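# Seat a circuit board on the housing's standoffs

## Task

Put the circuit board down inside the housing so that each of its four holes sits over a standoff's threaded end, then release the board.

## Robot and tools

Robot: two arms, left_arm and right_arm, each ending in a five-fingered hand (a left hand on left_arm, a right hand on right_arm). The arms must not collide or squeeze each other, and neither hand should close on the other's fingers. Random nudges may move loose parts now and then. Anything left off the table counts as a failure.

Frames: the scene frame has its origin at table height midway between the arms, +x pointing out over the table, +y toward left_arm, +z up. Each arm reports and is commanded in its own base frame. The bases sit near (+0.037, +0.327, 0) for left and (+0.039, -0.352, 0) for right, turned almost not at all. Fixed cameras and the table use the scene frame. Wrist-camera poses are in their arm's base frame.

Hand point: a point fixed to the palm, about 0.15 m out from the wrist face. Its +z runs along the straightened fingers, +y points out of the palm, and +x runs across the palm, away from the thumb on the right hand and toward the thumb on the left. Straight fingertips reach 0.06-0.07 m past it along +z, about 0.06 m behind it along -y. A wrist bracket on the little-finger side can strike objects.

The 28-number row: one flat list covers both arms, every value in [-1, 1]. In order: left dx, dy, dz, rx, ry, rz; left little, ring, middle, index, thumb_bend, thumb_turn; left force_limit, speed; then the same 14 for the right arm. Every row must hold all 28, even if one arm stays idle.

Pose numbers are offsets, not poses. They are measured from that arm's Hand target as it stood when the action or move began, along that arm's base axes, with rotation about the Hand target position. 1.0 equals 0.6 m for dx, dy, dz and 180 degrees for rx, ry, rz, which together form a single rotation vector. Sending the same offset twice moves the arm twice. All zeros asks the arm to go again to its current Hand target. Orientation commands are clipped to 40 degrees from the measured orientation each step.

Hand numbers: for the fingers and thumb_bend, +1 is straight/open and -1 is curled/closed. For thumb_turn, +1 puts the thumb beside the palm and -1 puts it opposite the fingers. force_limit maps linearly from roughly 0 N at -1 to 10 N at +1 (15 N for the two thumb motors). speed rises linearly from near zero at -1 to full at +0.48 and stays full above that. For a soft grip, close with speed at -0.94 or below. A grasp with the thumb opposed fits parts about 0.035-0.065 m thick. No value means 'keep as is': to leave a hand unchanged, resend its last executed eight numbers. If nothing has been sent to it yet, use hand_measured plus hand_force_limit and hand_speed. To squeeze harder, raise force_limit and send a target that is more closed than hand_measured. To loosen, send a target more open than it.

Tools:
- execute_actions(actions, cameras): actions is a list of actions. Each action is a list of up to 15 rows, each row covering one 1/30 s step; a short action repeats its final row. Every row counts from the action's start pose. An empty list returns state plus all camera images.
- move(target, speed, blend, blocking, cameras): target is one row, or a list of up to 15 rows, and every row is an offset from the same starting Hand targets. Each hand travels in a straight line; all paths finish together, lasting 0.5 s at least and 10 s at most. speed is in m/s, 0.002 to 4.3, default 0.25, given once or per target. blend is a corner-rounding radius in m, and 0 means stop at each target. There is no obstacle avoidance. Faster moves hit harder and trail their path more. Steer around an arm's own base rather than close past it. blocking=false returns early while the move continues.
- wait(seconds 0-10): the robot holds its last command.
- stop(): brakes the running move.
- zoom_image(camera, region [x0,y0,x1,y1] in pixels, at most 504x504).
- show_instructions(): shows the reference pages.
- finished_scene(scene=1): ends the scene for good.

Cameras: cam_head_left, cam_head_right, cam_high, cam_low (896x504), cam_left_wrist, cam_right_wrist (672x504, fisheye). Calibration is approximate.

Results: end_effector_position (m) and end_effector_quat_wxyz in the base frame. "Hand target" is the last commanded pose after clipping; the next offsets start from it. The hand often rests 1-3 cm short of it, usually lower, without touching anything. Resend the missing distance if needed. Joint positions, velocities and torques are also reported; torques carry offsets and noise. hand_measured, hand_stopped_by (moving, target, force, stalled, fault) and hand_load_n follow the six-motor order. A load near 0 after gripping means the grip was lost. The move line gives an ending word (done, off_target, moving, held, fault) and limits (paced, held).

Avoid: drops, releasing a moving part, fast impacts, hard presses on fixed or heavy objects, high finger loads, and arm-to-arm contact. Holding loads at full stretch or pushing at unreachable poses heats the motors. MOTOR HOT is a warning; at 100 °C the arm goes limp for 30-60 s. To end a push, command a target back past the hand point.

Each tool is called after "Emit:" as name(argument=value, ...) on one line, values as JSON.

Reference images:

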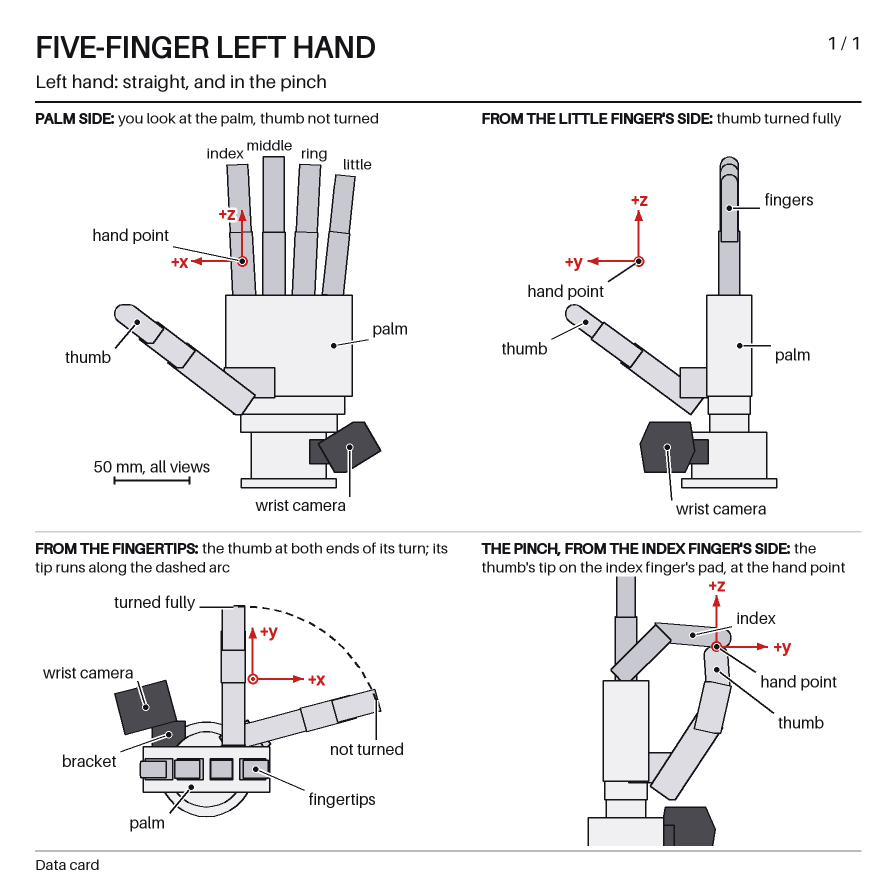

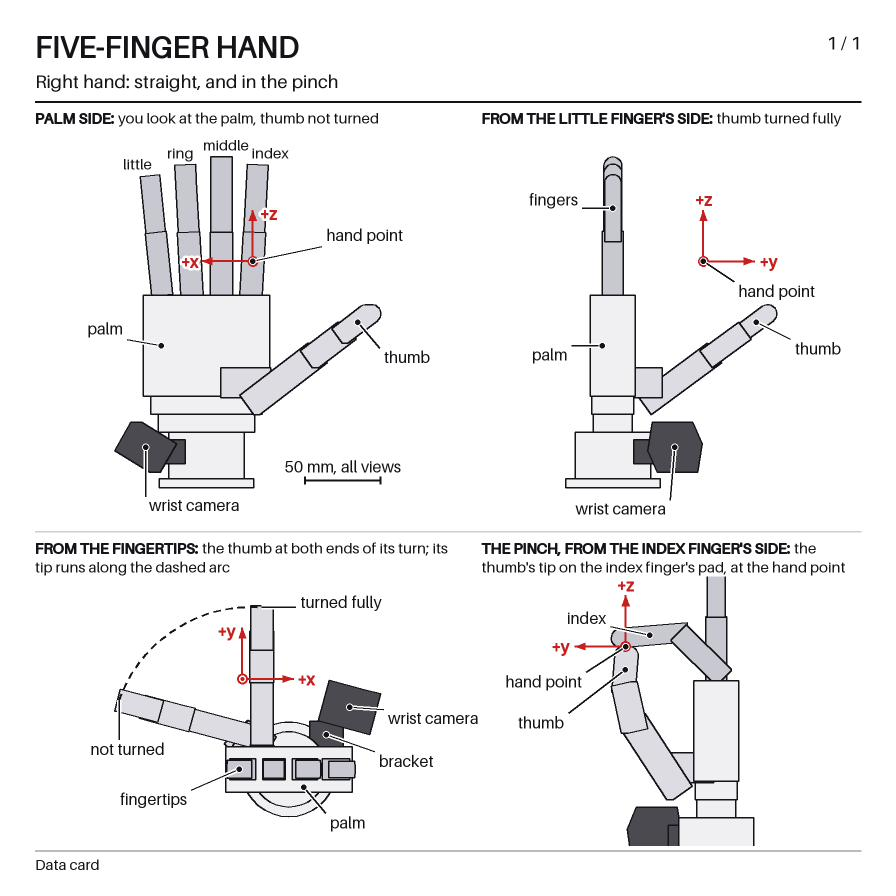

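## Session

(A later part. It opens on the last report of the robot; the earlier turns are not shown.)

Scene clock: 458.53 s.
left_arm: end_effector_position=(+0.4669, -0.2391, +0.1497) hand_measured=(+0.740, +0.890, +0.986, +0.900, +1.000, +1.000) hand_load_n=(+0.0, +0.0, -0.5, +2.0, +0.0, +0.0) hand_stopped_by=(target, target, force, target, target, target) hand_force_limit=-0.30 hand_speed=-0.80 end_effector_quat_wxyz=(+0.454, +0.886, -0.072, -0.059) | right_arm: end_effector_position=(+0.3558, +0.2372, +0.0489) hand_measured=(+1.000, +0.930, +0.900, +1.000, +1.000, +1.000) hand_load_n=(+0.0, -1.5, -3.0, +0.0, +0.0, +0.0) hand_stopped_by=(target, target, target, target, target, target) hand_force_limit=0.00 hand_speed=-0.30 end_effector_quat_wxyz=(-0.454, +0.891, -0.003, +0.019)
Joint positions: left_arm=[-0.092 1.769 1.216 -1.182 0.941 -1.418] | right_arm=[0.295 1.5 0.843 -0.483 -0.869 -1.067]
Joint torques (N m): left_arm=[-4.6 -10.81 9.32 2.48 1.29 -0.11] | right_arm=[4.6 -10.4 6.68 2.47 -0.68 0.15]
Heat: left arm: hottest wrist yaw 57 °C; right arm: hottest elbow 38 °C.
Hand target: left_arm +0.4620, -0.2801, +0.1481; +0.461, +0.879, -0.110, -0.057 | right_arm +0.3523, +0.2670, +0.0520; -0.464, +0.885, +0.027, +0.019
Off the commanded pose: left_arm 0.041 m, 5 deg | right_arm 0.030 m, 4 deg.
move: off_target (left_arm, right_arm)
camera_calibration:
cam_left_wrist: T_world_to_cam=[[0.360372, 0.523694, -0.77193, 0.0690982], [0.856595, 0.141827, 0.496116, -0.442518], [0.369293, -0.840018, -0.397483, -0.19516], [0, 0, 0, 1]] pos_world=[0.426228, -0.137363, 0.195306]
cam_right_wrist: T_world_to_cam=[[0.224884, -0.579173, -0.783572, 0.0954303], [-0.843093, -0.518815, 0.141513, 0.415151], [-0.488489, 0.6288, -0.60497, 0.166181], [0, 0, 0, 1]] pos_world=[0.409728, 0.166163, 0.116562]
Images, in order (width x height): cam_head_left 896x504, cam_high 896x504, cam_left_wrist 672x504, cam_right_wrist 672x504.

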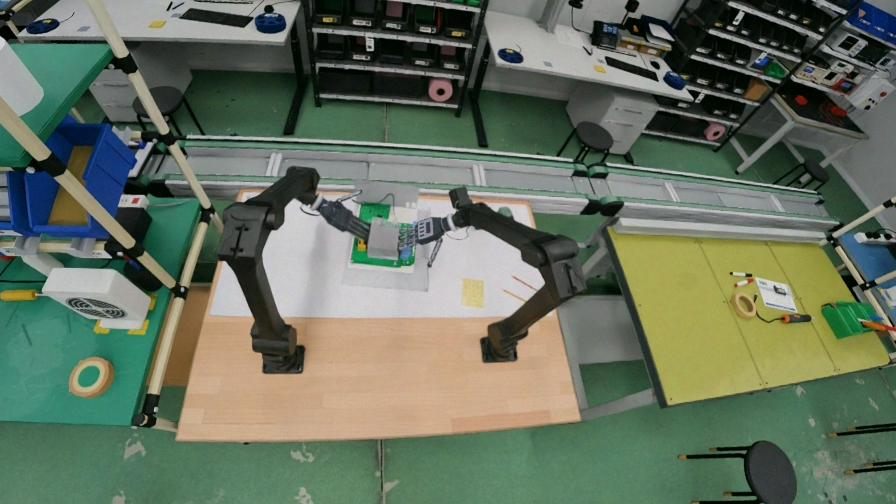

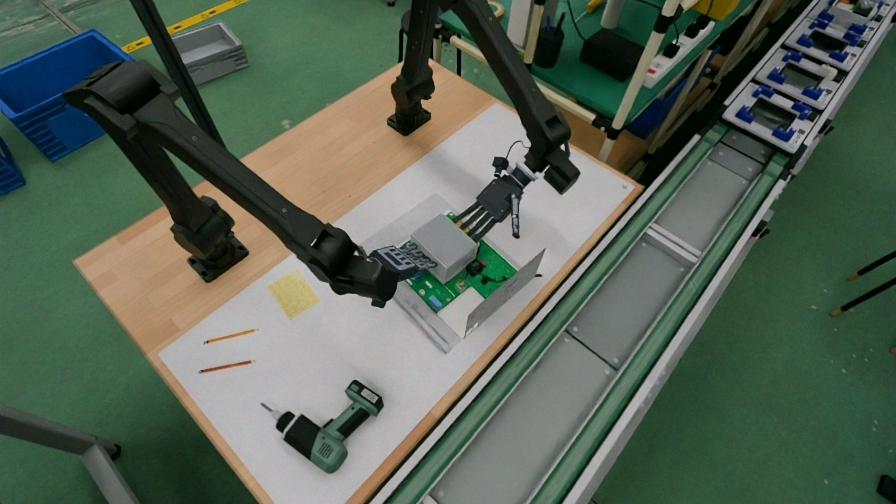

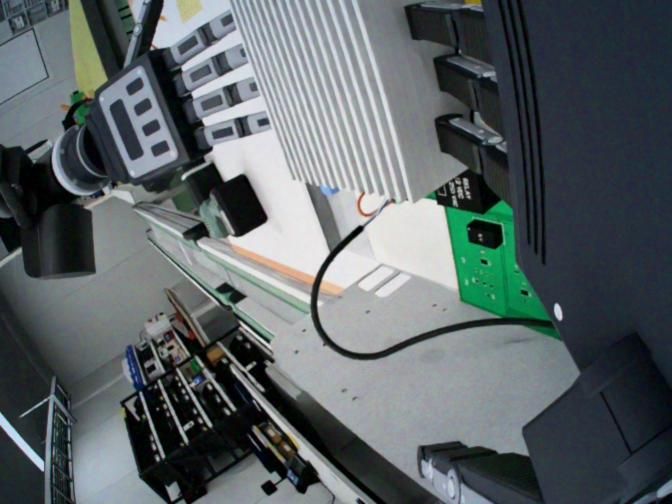

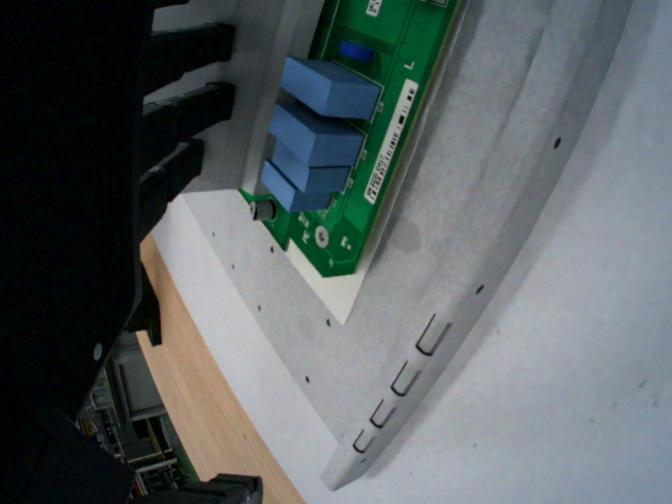

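Emit:
move(target=[-0.033,0,0,0,0,0,0.74,0.89,0.985,0.90,1,1,-0.3,-0.8,-0.0167,0,0,0,0,0,1,0.93,0.90,1.0,1,1,0,-0.3], speed=0.08, cameras=["cam_high","cam_head_left","cam_right_wrist"])

Emit:
zoom_image(camera="cam_high", region=[438, 290, 458, 310])

Emit:
zoom_image(camera="cam_head_left", region=[344, 252, 364, 272])

Scene clock: 460.87 s.
left_arm: end_effector_position=(+0.4633, -0.2395, +0.1505) hand_measured=(+0.740, +0.890, +0.986, +0.900, +1.000, +1.000) hand_load_n=(+0.0, +0.0, -1.5, +5.5, +0.0, +0.0) hand_stopped_by=(target, target, force, target, target, target) hand_force_limit=-0.30 hand_speed=-0.80 end_effector_quat_wxyz=(+0.452, +0.888, -0.075, -0.041) | right_arm: end_effector_position=(+0.3549, +0.2373, +0.0487) hand_measured=(+1.000, +0.930, +0.900, +1.000, +1.000, +1.000) hand_load_n=(+0.0, -2.0, -2.5, +0.0, +0.0, -0.5) hand_stopped_by=(target, target, target, target, target, target) hand_force_limit=0.00 hand_speed=-0.30 end_effector_quat_wxyz=(-0.452, +0.891, -0.001, +0.028)
Joint positions: left_arm=[-0.095 1.74 1.181 -1.122 0.937 -1.442] | right_arm=[0.3 1.485 0.826 -0.457 -0.856 -1.058]
Joint torques (N m): left_arm=[-4.84 -11.4 7.19 1.29 1.4 0.02] | right_arm=[4.66 -10.64 5.97 1.94 -1.03 0.14]
Heat: left arm: hottest wrist yaw 56 °C; right arm: hottest elbow 38 °C.
Hand target: left_arm +0.4423, -0.2800, +0.1483; +0.461, +0.879, -0.110, -0.057 | right_arm +0.3424, +0.2670, +0.0521; -0.464, +0.885, +0.027, +0.019
Off the commanded pose: left_arm 0.046 m, 5 deg | right_arm 0.032 m, 4 deg.
move: off_target (left_arm, right_arm)
camera_calibration:
cam_right_wrist: T_world_to_cam=[[0.236512, -0.583971, -0.776556, 0.0921724], [-0.848749, -0.51321, 0.127436, 0.415884], [-0.472956, 0.628962, -0.617025, 0.160581], [0, 0, 0, 1]] pos_world=[0.407129, 0.166263, 0.117661]
Images, in order (width x height): cam_head_left 896x504, cam_high 896x504, cam_right_wrist 672x504.

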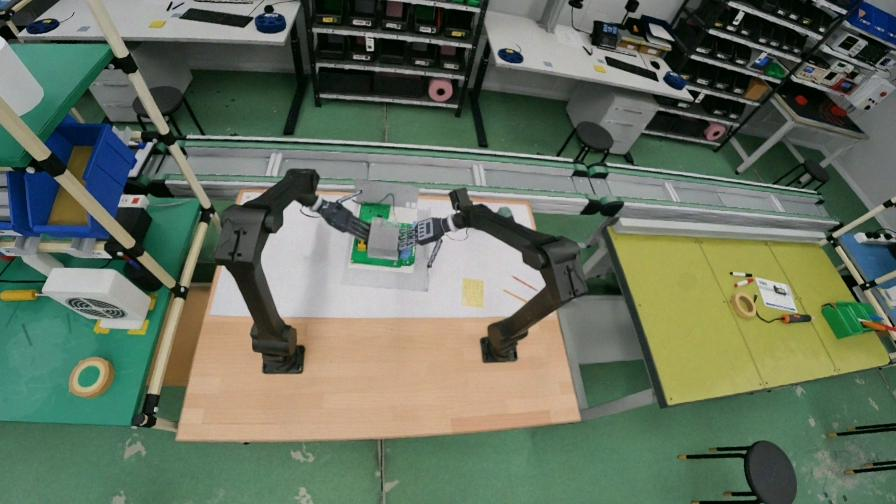

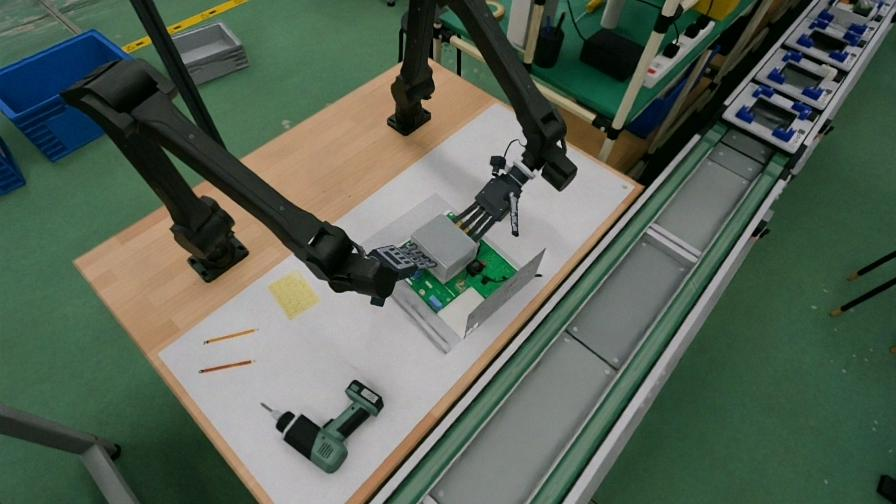

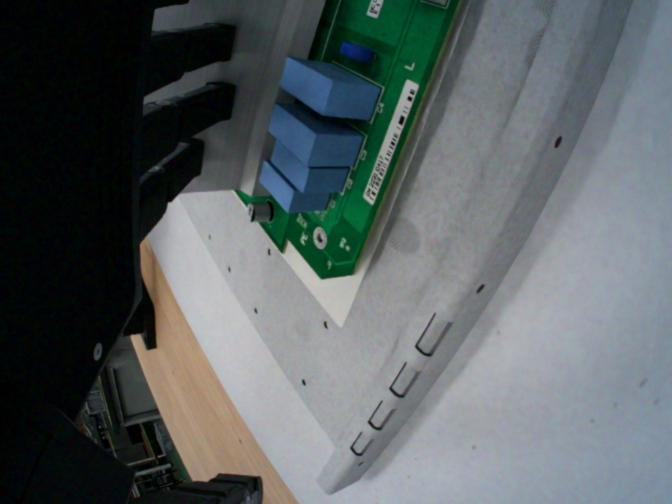

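Scaled by 25.200.

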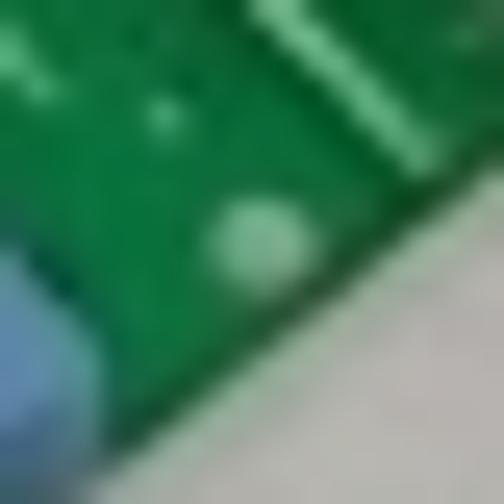

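Scaled by 25.200.

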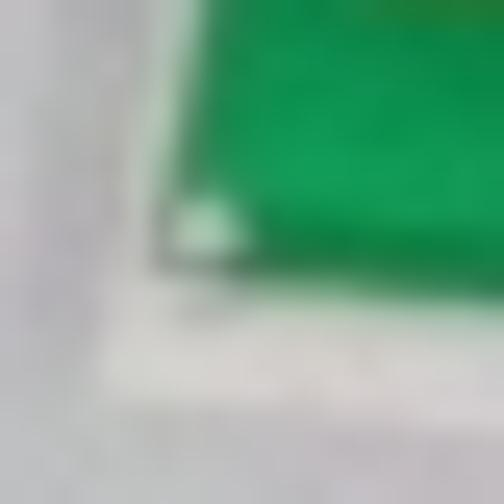

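Emit:
zoom_image(camera="cam_right_wrist", region=[300, 217, 340, 257])

Emit:
move(target=[-0.02,0,0,0,0,0,0.74,0.89,0.985,0.90,1,1,-0.3,-0.8,-0.01,0,0,0,0,0,1,0.93,0.90,1.0,1,1,0,-0.3], speed=0.08, cameras=["cam_high","cam_head_left","cam_right_wrist"])

Emit:
zoom_image(camera="cam_high", region=[438, 290, 458, 310])

Emit:
zoom_image(camera="cam_head_left", region=[344, 252, 364, 272])

Scaled by 12.600 from the camera's 672x504 image, which has a finer 960x720 frame.

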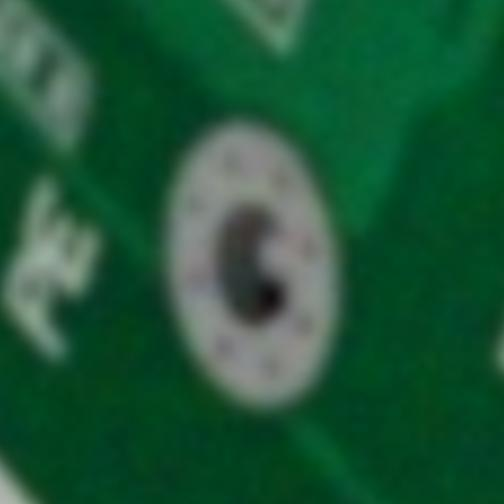

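Scene clock: 462.23 s.
left_arm: end_effector_position=(+0.4601, -0.2397, +0.1509) hand_measured=(+0.740, +0.890, +0.986, +0.900, +1.000, +1.000) hand_load_n=(+0.0, +0.0, -2.0, +7.5, +0.0, +0.0) hand_stopped_by=(target, target, force, target, target, target) hand_force_limit=-0.30 hand_speed=-0.80 end_effector_quat_wxyz=(+0.450, +0.889, -0.078, -0.029) | right_arm: end_effector_position=(+0.3544, +0.2373, +0.0486) hand_measured=(+1.000, +0.930, +0.900, +1.000, +1.000, +1.000) hand_load_n=(+0.0, -1.5, -3.0, +0.0, +0.0, +0.0) hand_stopped_by=(target, target, target, target, target, target) hand_force_limit=0.00 hand_speed=-0.30 end_effector_quat_wxyz=(-0.451, +0.892, +0.001, +0.035)
Joint positions: left_arm=[-0.097 1.719 1.156 -1.082 0.934 -1.454] | right_arm=[0.304 1.476 0.815 -0.44 -0.846 -1.054]
Joint torques (N m): left_arm=[-4.89 -11.63 6.27 0.66 1.51 0.07] | right_arm=[4.54 -10.87 5.53 1.59 -1.22 0.19]
Heat: left arm: hottest wrist yaw 56 °C; right arm: hottest elbow 38 °C.
Hand target: left_arm +0.4302, -0.2801, +0.1482; +0.461, +0.879, -0.110, -0.057 | right_arm +0.3364, +0.2670, +0.0521; -0.464, +0.885, +0.027, +0.019
Off the commanded pose: left_arm 0.050 m, 5 deg | right_arm 0.035 m, 4 deg.
move: off_target (left_arm, right_arm)
camera_calibration:
cam_right_wrist: T_world_to_cam=[[0.245194, -0.587088, -0.771497, 0.0895939], [-0.852186, -0.509942, 0.117213, 0.416401], [-0.462233, 0.628719, -0.625343, 0.15695], [0, 0, 0, 1]] pos_world=[0.40543, 0.166262, 0.118461]
Images, in order (width x height): cam_head_left 896x504, cam_high 896x504, cam_right_wrist 672x504.

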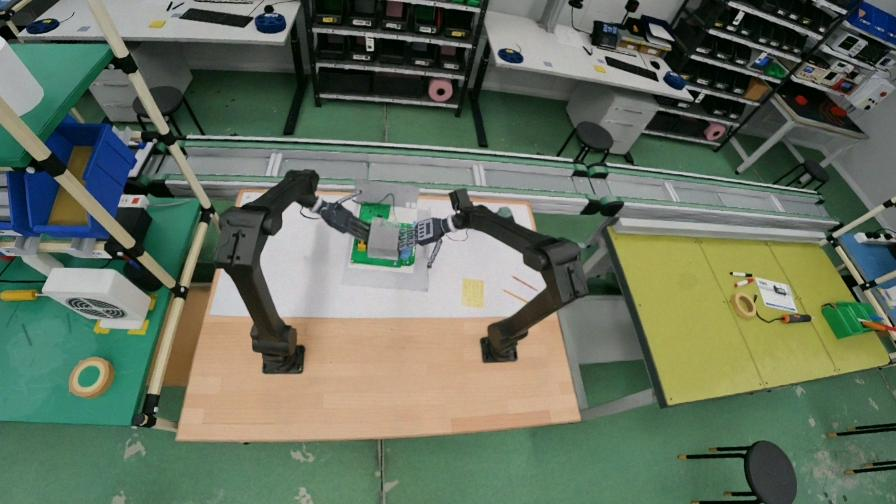

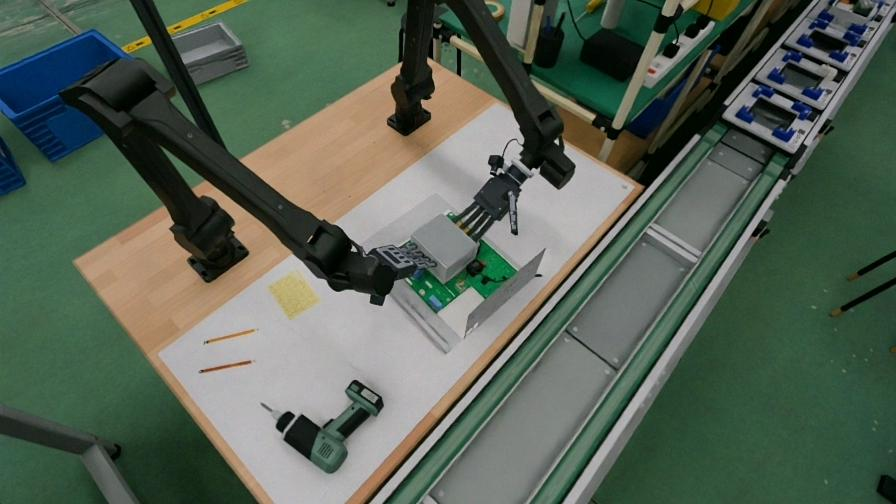

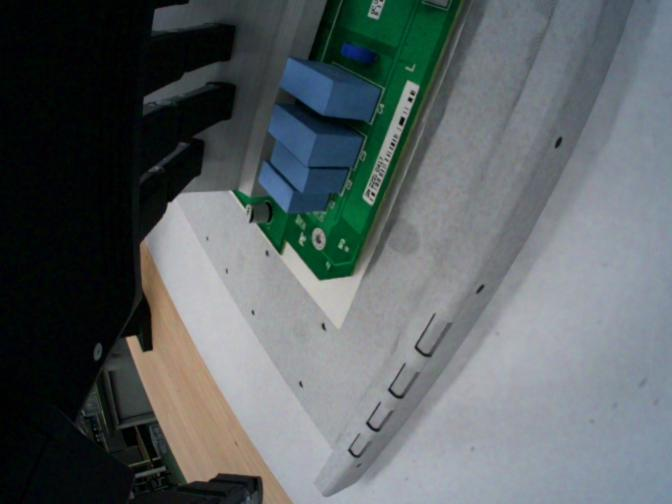

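Scaled by 25.200.

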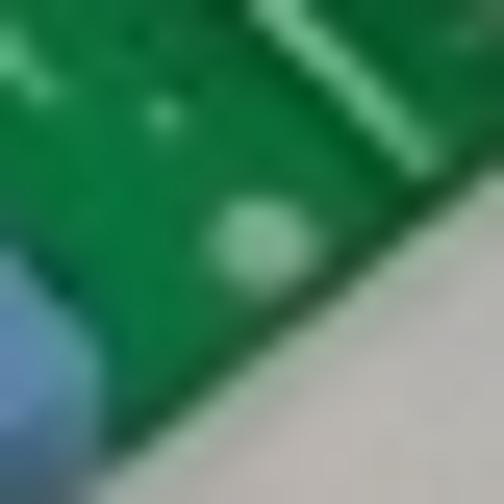

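Scaled by 25.200.

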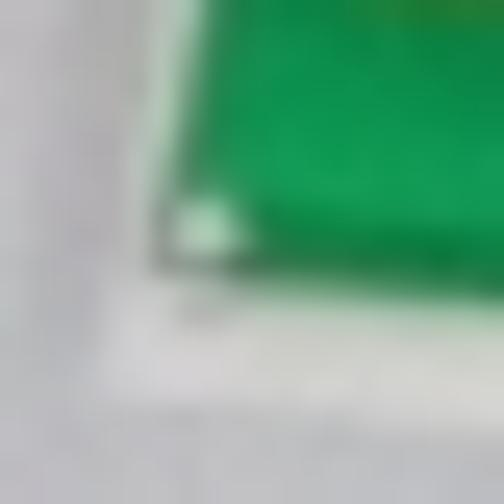

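Emit:
move(target=[-0.02,0,0.0133,0,0,0,0.74,0.89,0.985,0.90,1,1,-0.3,-0.8,-0.02,0,0.01,0,0,0,1,0.93,0.90,1.0,1,1,0,-0.3], speed=0.08, cameras=["cam_high","cam_head_left","cam_right_wrist"])

Emit:
zoom_image(camera="cam_high", region=[438, 290, 458, 310])

Emit:
zoom_image(camera="cam_head_left", region=[344, 252, 364, 272])

Emit:
zoom_image(camera="cam_right_wrist", region=[299, 217, 339, 257])

Scene clock: 463.93 s.
left_arm: end_effector_position=(+0.4472, -0.2410, +0.1510) hand_measured=(+0.740, +0.890, +0.986, +0.900, +1.000, +1.000) hand_load_n=(+0.0, +0.0, +1.5, +7.0, +0.0, +0.0) hand_stopped_by=(target, target, force, target, target, target) hand_force_limit=-0.30 hand_speed=-0.80 end_effector_quat_wxyz=(+0.446, +0.891, -0.078, -0.034) | right_arm: end_effector_position=(+0.3384, +0.2383, +0.0499) hand_measured=(+1.000, +0.930, +0.900, +1.000, +1.000, +1.000) hand_load_n=(+0.0, -3.0, -1.5, +0.0, +0.0, -0.5) hand_stopped_by=(target, target, target, target, target, target) hand_force_limit=0.00 hand_speed=-0.30 end_effector_quat_wxyz=(-0.448, +0.893, -0.002, +0.030)
Joint positions: left_arm=[-0.103 1.691 1.124 -1.082 0.924 -1.46] | right_arm=[0.32 1.44 0.783 -0.44 -0.837 -1.032]
Joint torques (N m): left_arm=[-4.78 -11.99 6.53 0.53 1.84 0.04] | right_arm=[4.07 -10.75 6.2 1.52 -1.32 0.16]
Heat: left arm: hottest wrist yaw 56 °C; right arm: hottest elbow 38 °C.
Hand target: left_arm +0.4182, -0.2801, +0.1561; +0.461, +0.879, -0.110, -0.057 | right_arm +0.3245, +0.2670, +0.0582; -0.464, +0.885, +0.027, +0.019
Off the commanded pose: left_arm 0.049 m, 5 deg | right_arm 0.033 m, 4 deg.
move: off_target (left_arm, right_arm)
camera_calibration:
cam_right_wrist: T_world_to_cam=[[0.235253, -0.591721, -0.771053, 0.0995344], [-0.851131, -0.508468, 0.130523, 0.401731], [-0.469289, 0.625561, -0.62325, 0.152826], [0, 0, 0, 1]] pos_world=[0.39023, 0.167562, 0.11956]
Images, in order (width x height): cam_head_left 896x504, cam_high 896x504, cam_right_wrist 672x504.

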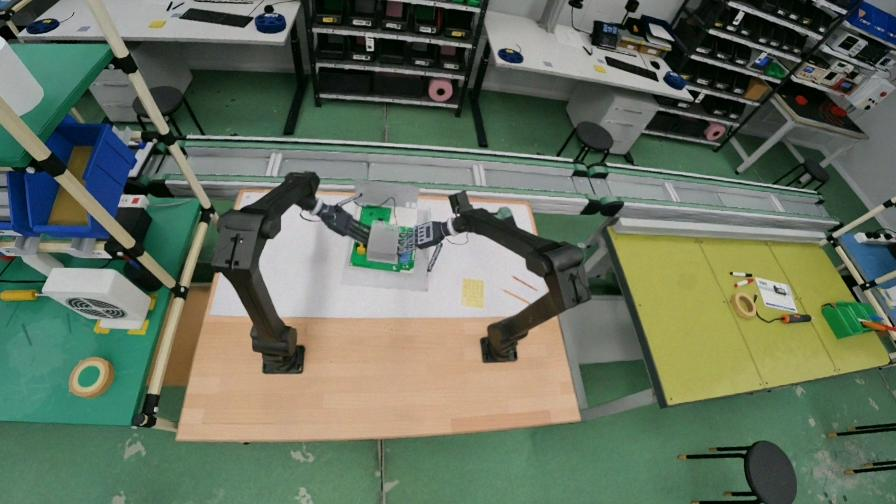

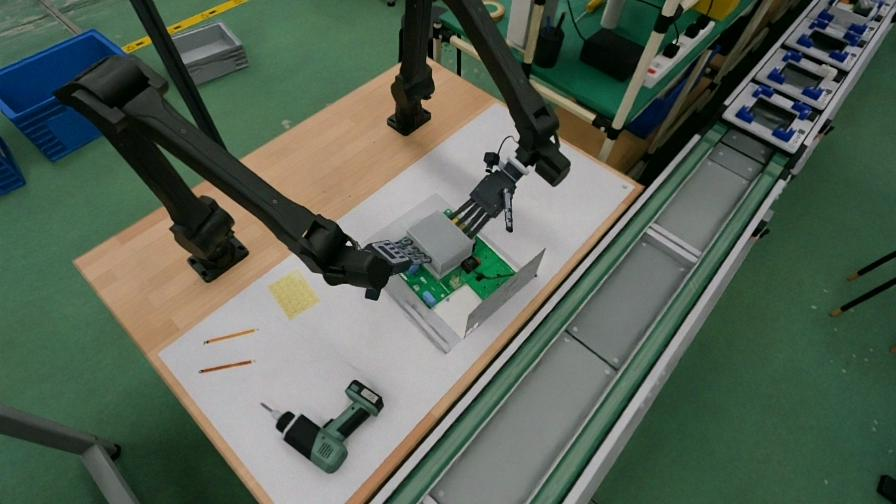

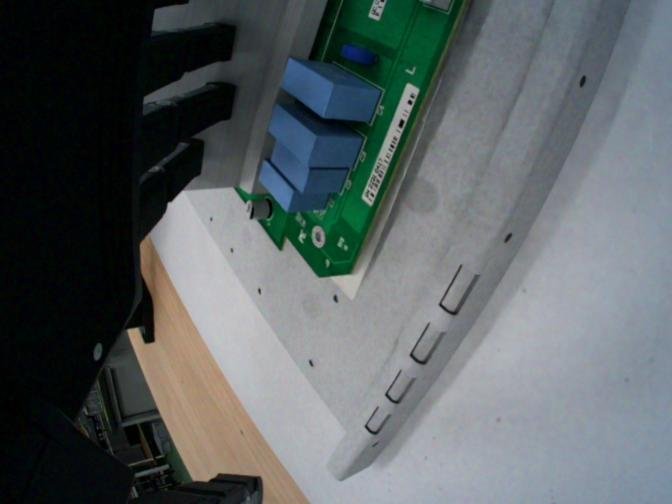

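Scaled by 25.200.

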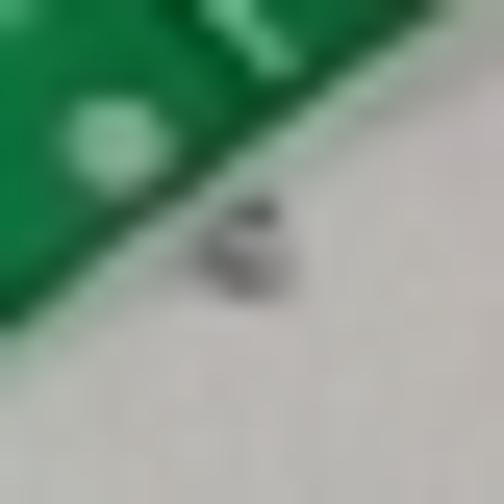

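Scaled by 25.200.

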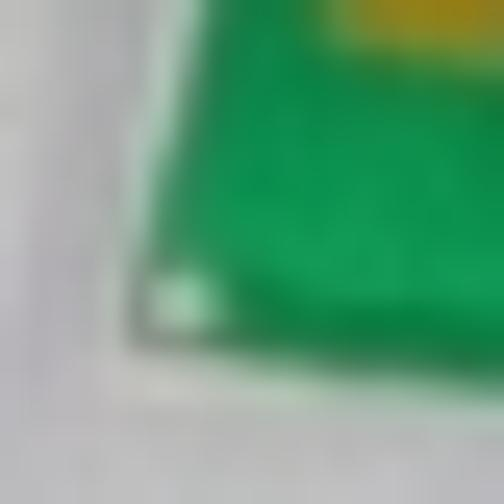

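Scaled by 12.600 from the camera's 672x504 image, which has a finer 960x720 frame.

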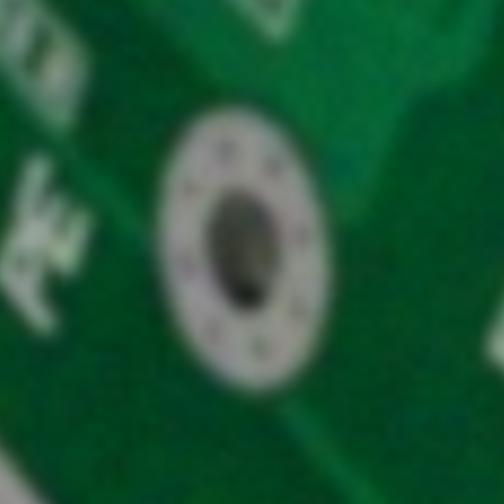

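Emit:
move(target=[[0,0.108,0,0,0,0,0.74,0.89,0.985,0.90,1,1,-0.3,-0.8,0,-0.0933,0,0,0,0,1,0.93,0.90,1.0,1,1,0,-0.3],[-0.055,0.108,0,0,0,0,0.74,0.89,0.985,0.915,1,1,-0.3,-0.8,0.034,-0.0933,0,0,0,0,1,0.955,0.93,0.955,1,1,0,-0.3]], speed=0.1, cameras=["cam_high","cam_head_left","cam_right_wrist","cam_left_wrist"])

Emit:
zoom_image(camera="cam_high", region=[438, 290, 458, 310])

Emit:
zoom_image(camera="cam_head_left", region=[344, 252, 364, 272])

Scene clock: 468.43 s.
left_arm: end_effector_position=(+0.3882, -0.2164, +0.1549) hand_measured=(+0.740, +0.890, +0.986, +0.916, +1.000, +1.000) hand_load_n=(+0.0, +0.0, +0.0, +0.0, +0.0, +0.0) hand_stopped_by=(target, target, force, target, target, target) hand_force_limit=-0.30 hand_speed=-0.80 end_effector_quat_wxyz=(+0.460, +0.880, -0.100, -0.065) | right_arm: end_effector_position=(+0.3258, +0.2108, +0.0517) hand_measured=(+1.000, +0.956, +0.930, +0.956, +1.000, +1.000) hand_load_n=(+0.0, +0.0, +0.0, +0.0, +0.0, -0.5) hand_stopped_by=(target, target, target, target, target, target) hand_force_limit=0.00 hand_speed=-0.30 end_effector_quat_wxyz=(-0.460, +0.888, +0.017, +0.007)
Joint positions: left_arm=[-0.05 1.631 1.026 -1.249 0.938 -1.25] | right_arm=[0.243 1.436 0.787 -0.6 -0.917 -1.207]
Joint torques (N m): left_arm=[1.61 -10.23 7.36 0.44 0.48 0.22] | right_arm=[-1.9 -8 9.25 0.24 -0.77 -0.27]
Heat: left arm: hottest wrist yaw 55 °C; right arm: hottest elbow 37 °C.
Hand target: left_arm +0.3853, -0.2152, +0.1562; +0.461, +0.879, -0.110, -0.057 | right_arm +0.3449, +0.2110, +0.0581; -0.464, +0.885, +0.027, +0.019
Off the commanded pose: left_arm 0.003 m, 1 deg | right_arm 0.020 m, 2 deg.
move: off_target (right_arm); target 2's new numbers were sent with right_arm's hand 0.020 m and 2 deg from that target
camera_calibration:
cam_left_wrist: T_world_to_cam=[[0.399456, 0.487296, -0.776516, 0.0673598], [0.856156, 0.104544, 0.506031, -0.390415], [0.327767, -0.866956, -0.37544, -0.138075], [0, 0, 0, 1]] pos_world=[0.352606, -0.111714, 0.198029]
cam_right_wrist: T_world_to_cam=[[0.24928, -0.558847, -0.790917, 0.0772787], [-0.817373, -0.559421, 0.137659, 0.37612], [-0.519386, 0.612158, -0.596239, 0.183012], [0, 0, 0, 1]] pos_world=[0.38322, 0.141564, 0.118463]
Images, in order (width x height): cam_head_left 896x504, cam_high 896x504, cam_left_wrist 672x504, cam_right_wrist 672x504.

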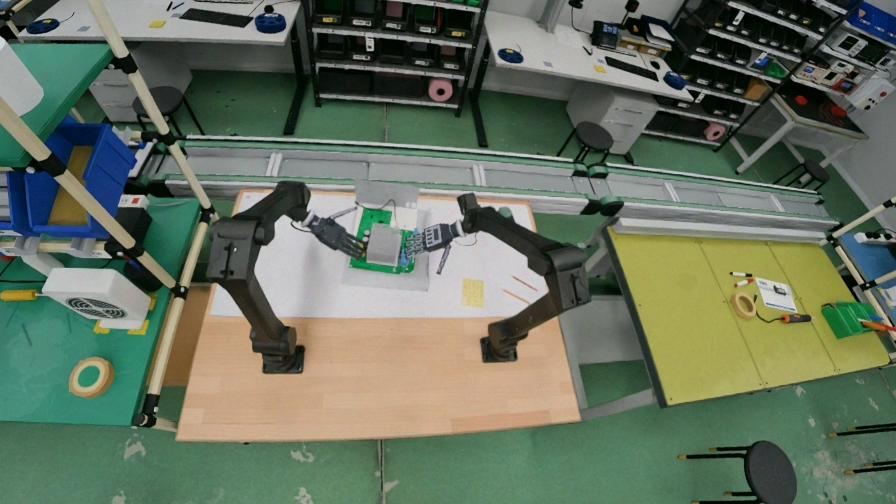

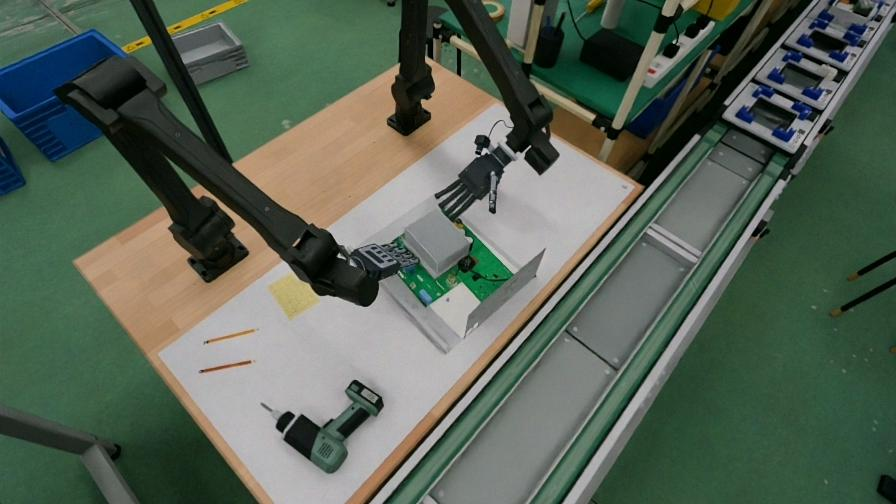

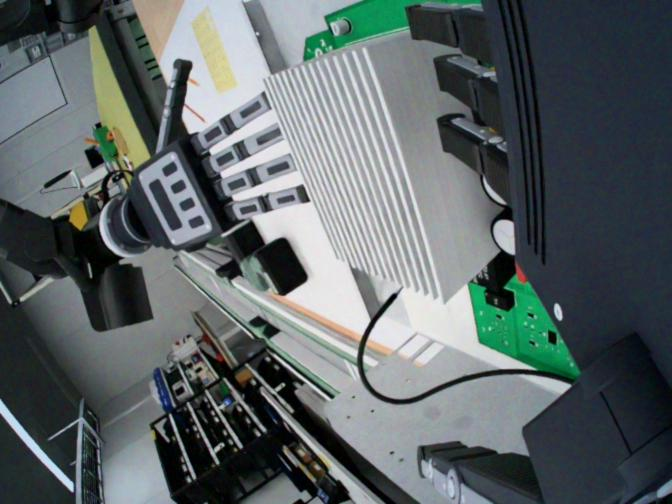

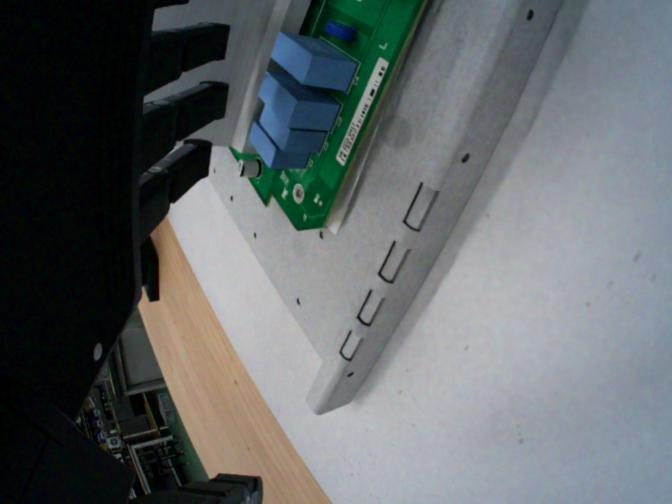

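Scaled by 25.200.

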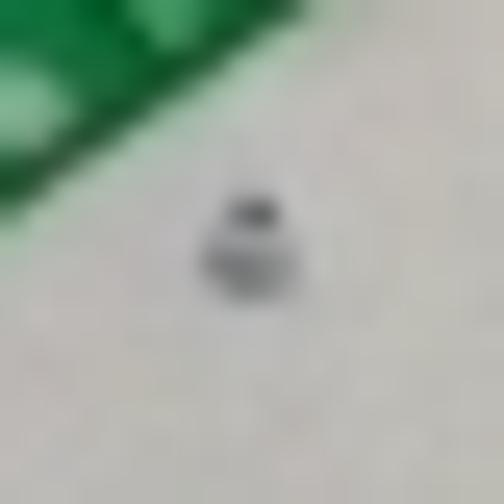

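Scaled by 25.200.

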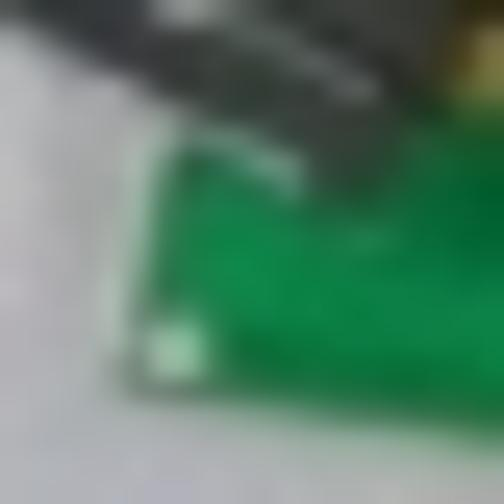

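Emit:
zoom_image(camera="cam_high", region=[443, 294, 453, 304])

Emit:
zoom_image(camera="cam_high", region=[428, 280, 458, 310])

Emit:
zoom_image(camera="cam_right_wrist", region=[279, 173, 319, 213])

Emit:
zoom_image(camera="cam_head_left", region=[336, 200, 436, 280])

Emit:
zoom_image(camera="cam_head_right", region=[350, 190, 450, 290])

Scaled by 50.400.

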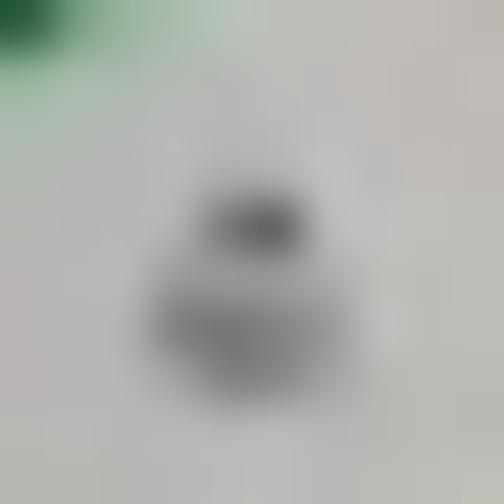

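Scaled by 16.800.

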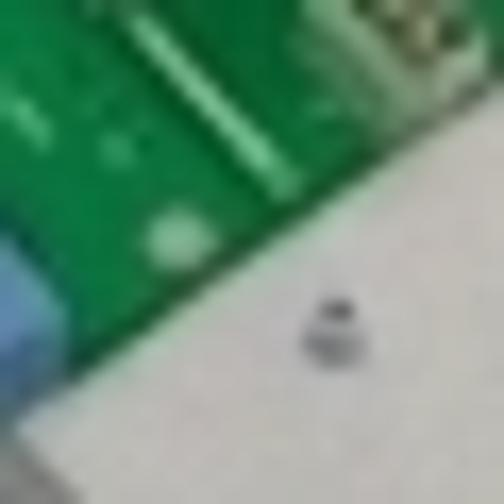

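Scaled by 12.600 from the camera's 672x504 image, which has a finer 960x720 frame.

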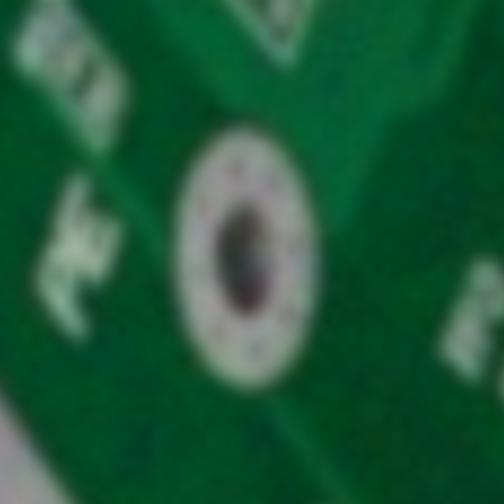

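Scaled by 5.040.

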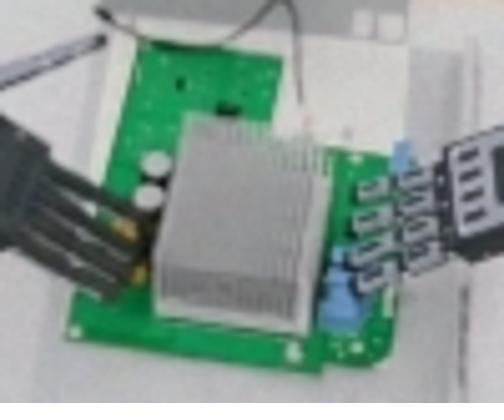

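This scene's latest camera images include none from cam_head_right. They are from: cam_head_left, cam_high, cam_left_wrist, cam_right_wrist. cam_head_right's image comes with the result of a call that names it in "cameras".

Emit:
zoom_image(camera="cam_head_left", region=[394, 250, 424, 280])

Emit:
zoom_image(camera="cam_head_left", region=[395, 216, 415, 236])

Scaled by 16.800.

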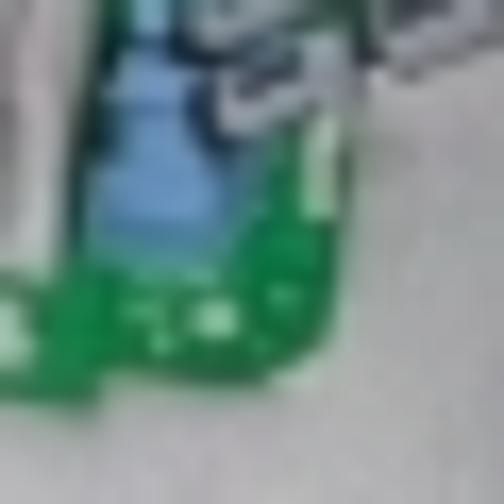

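Scaled by 25.200.

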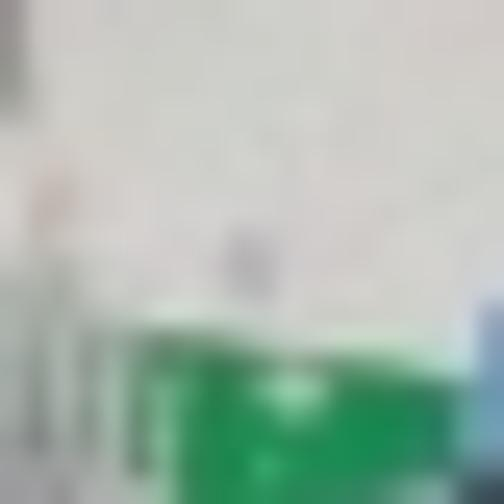

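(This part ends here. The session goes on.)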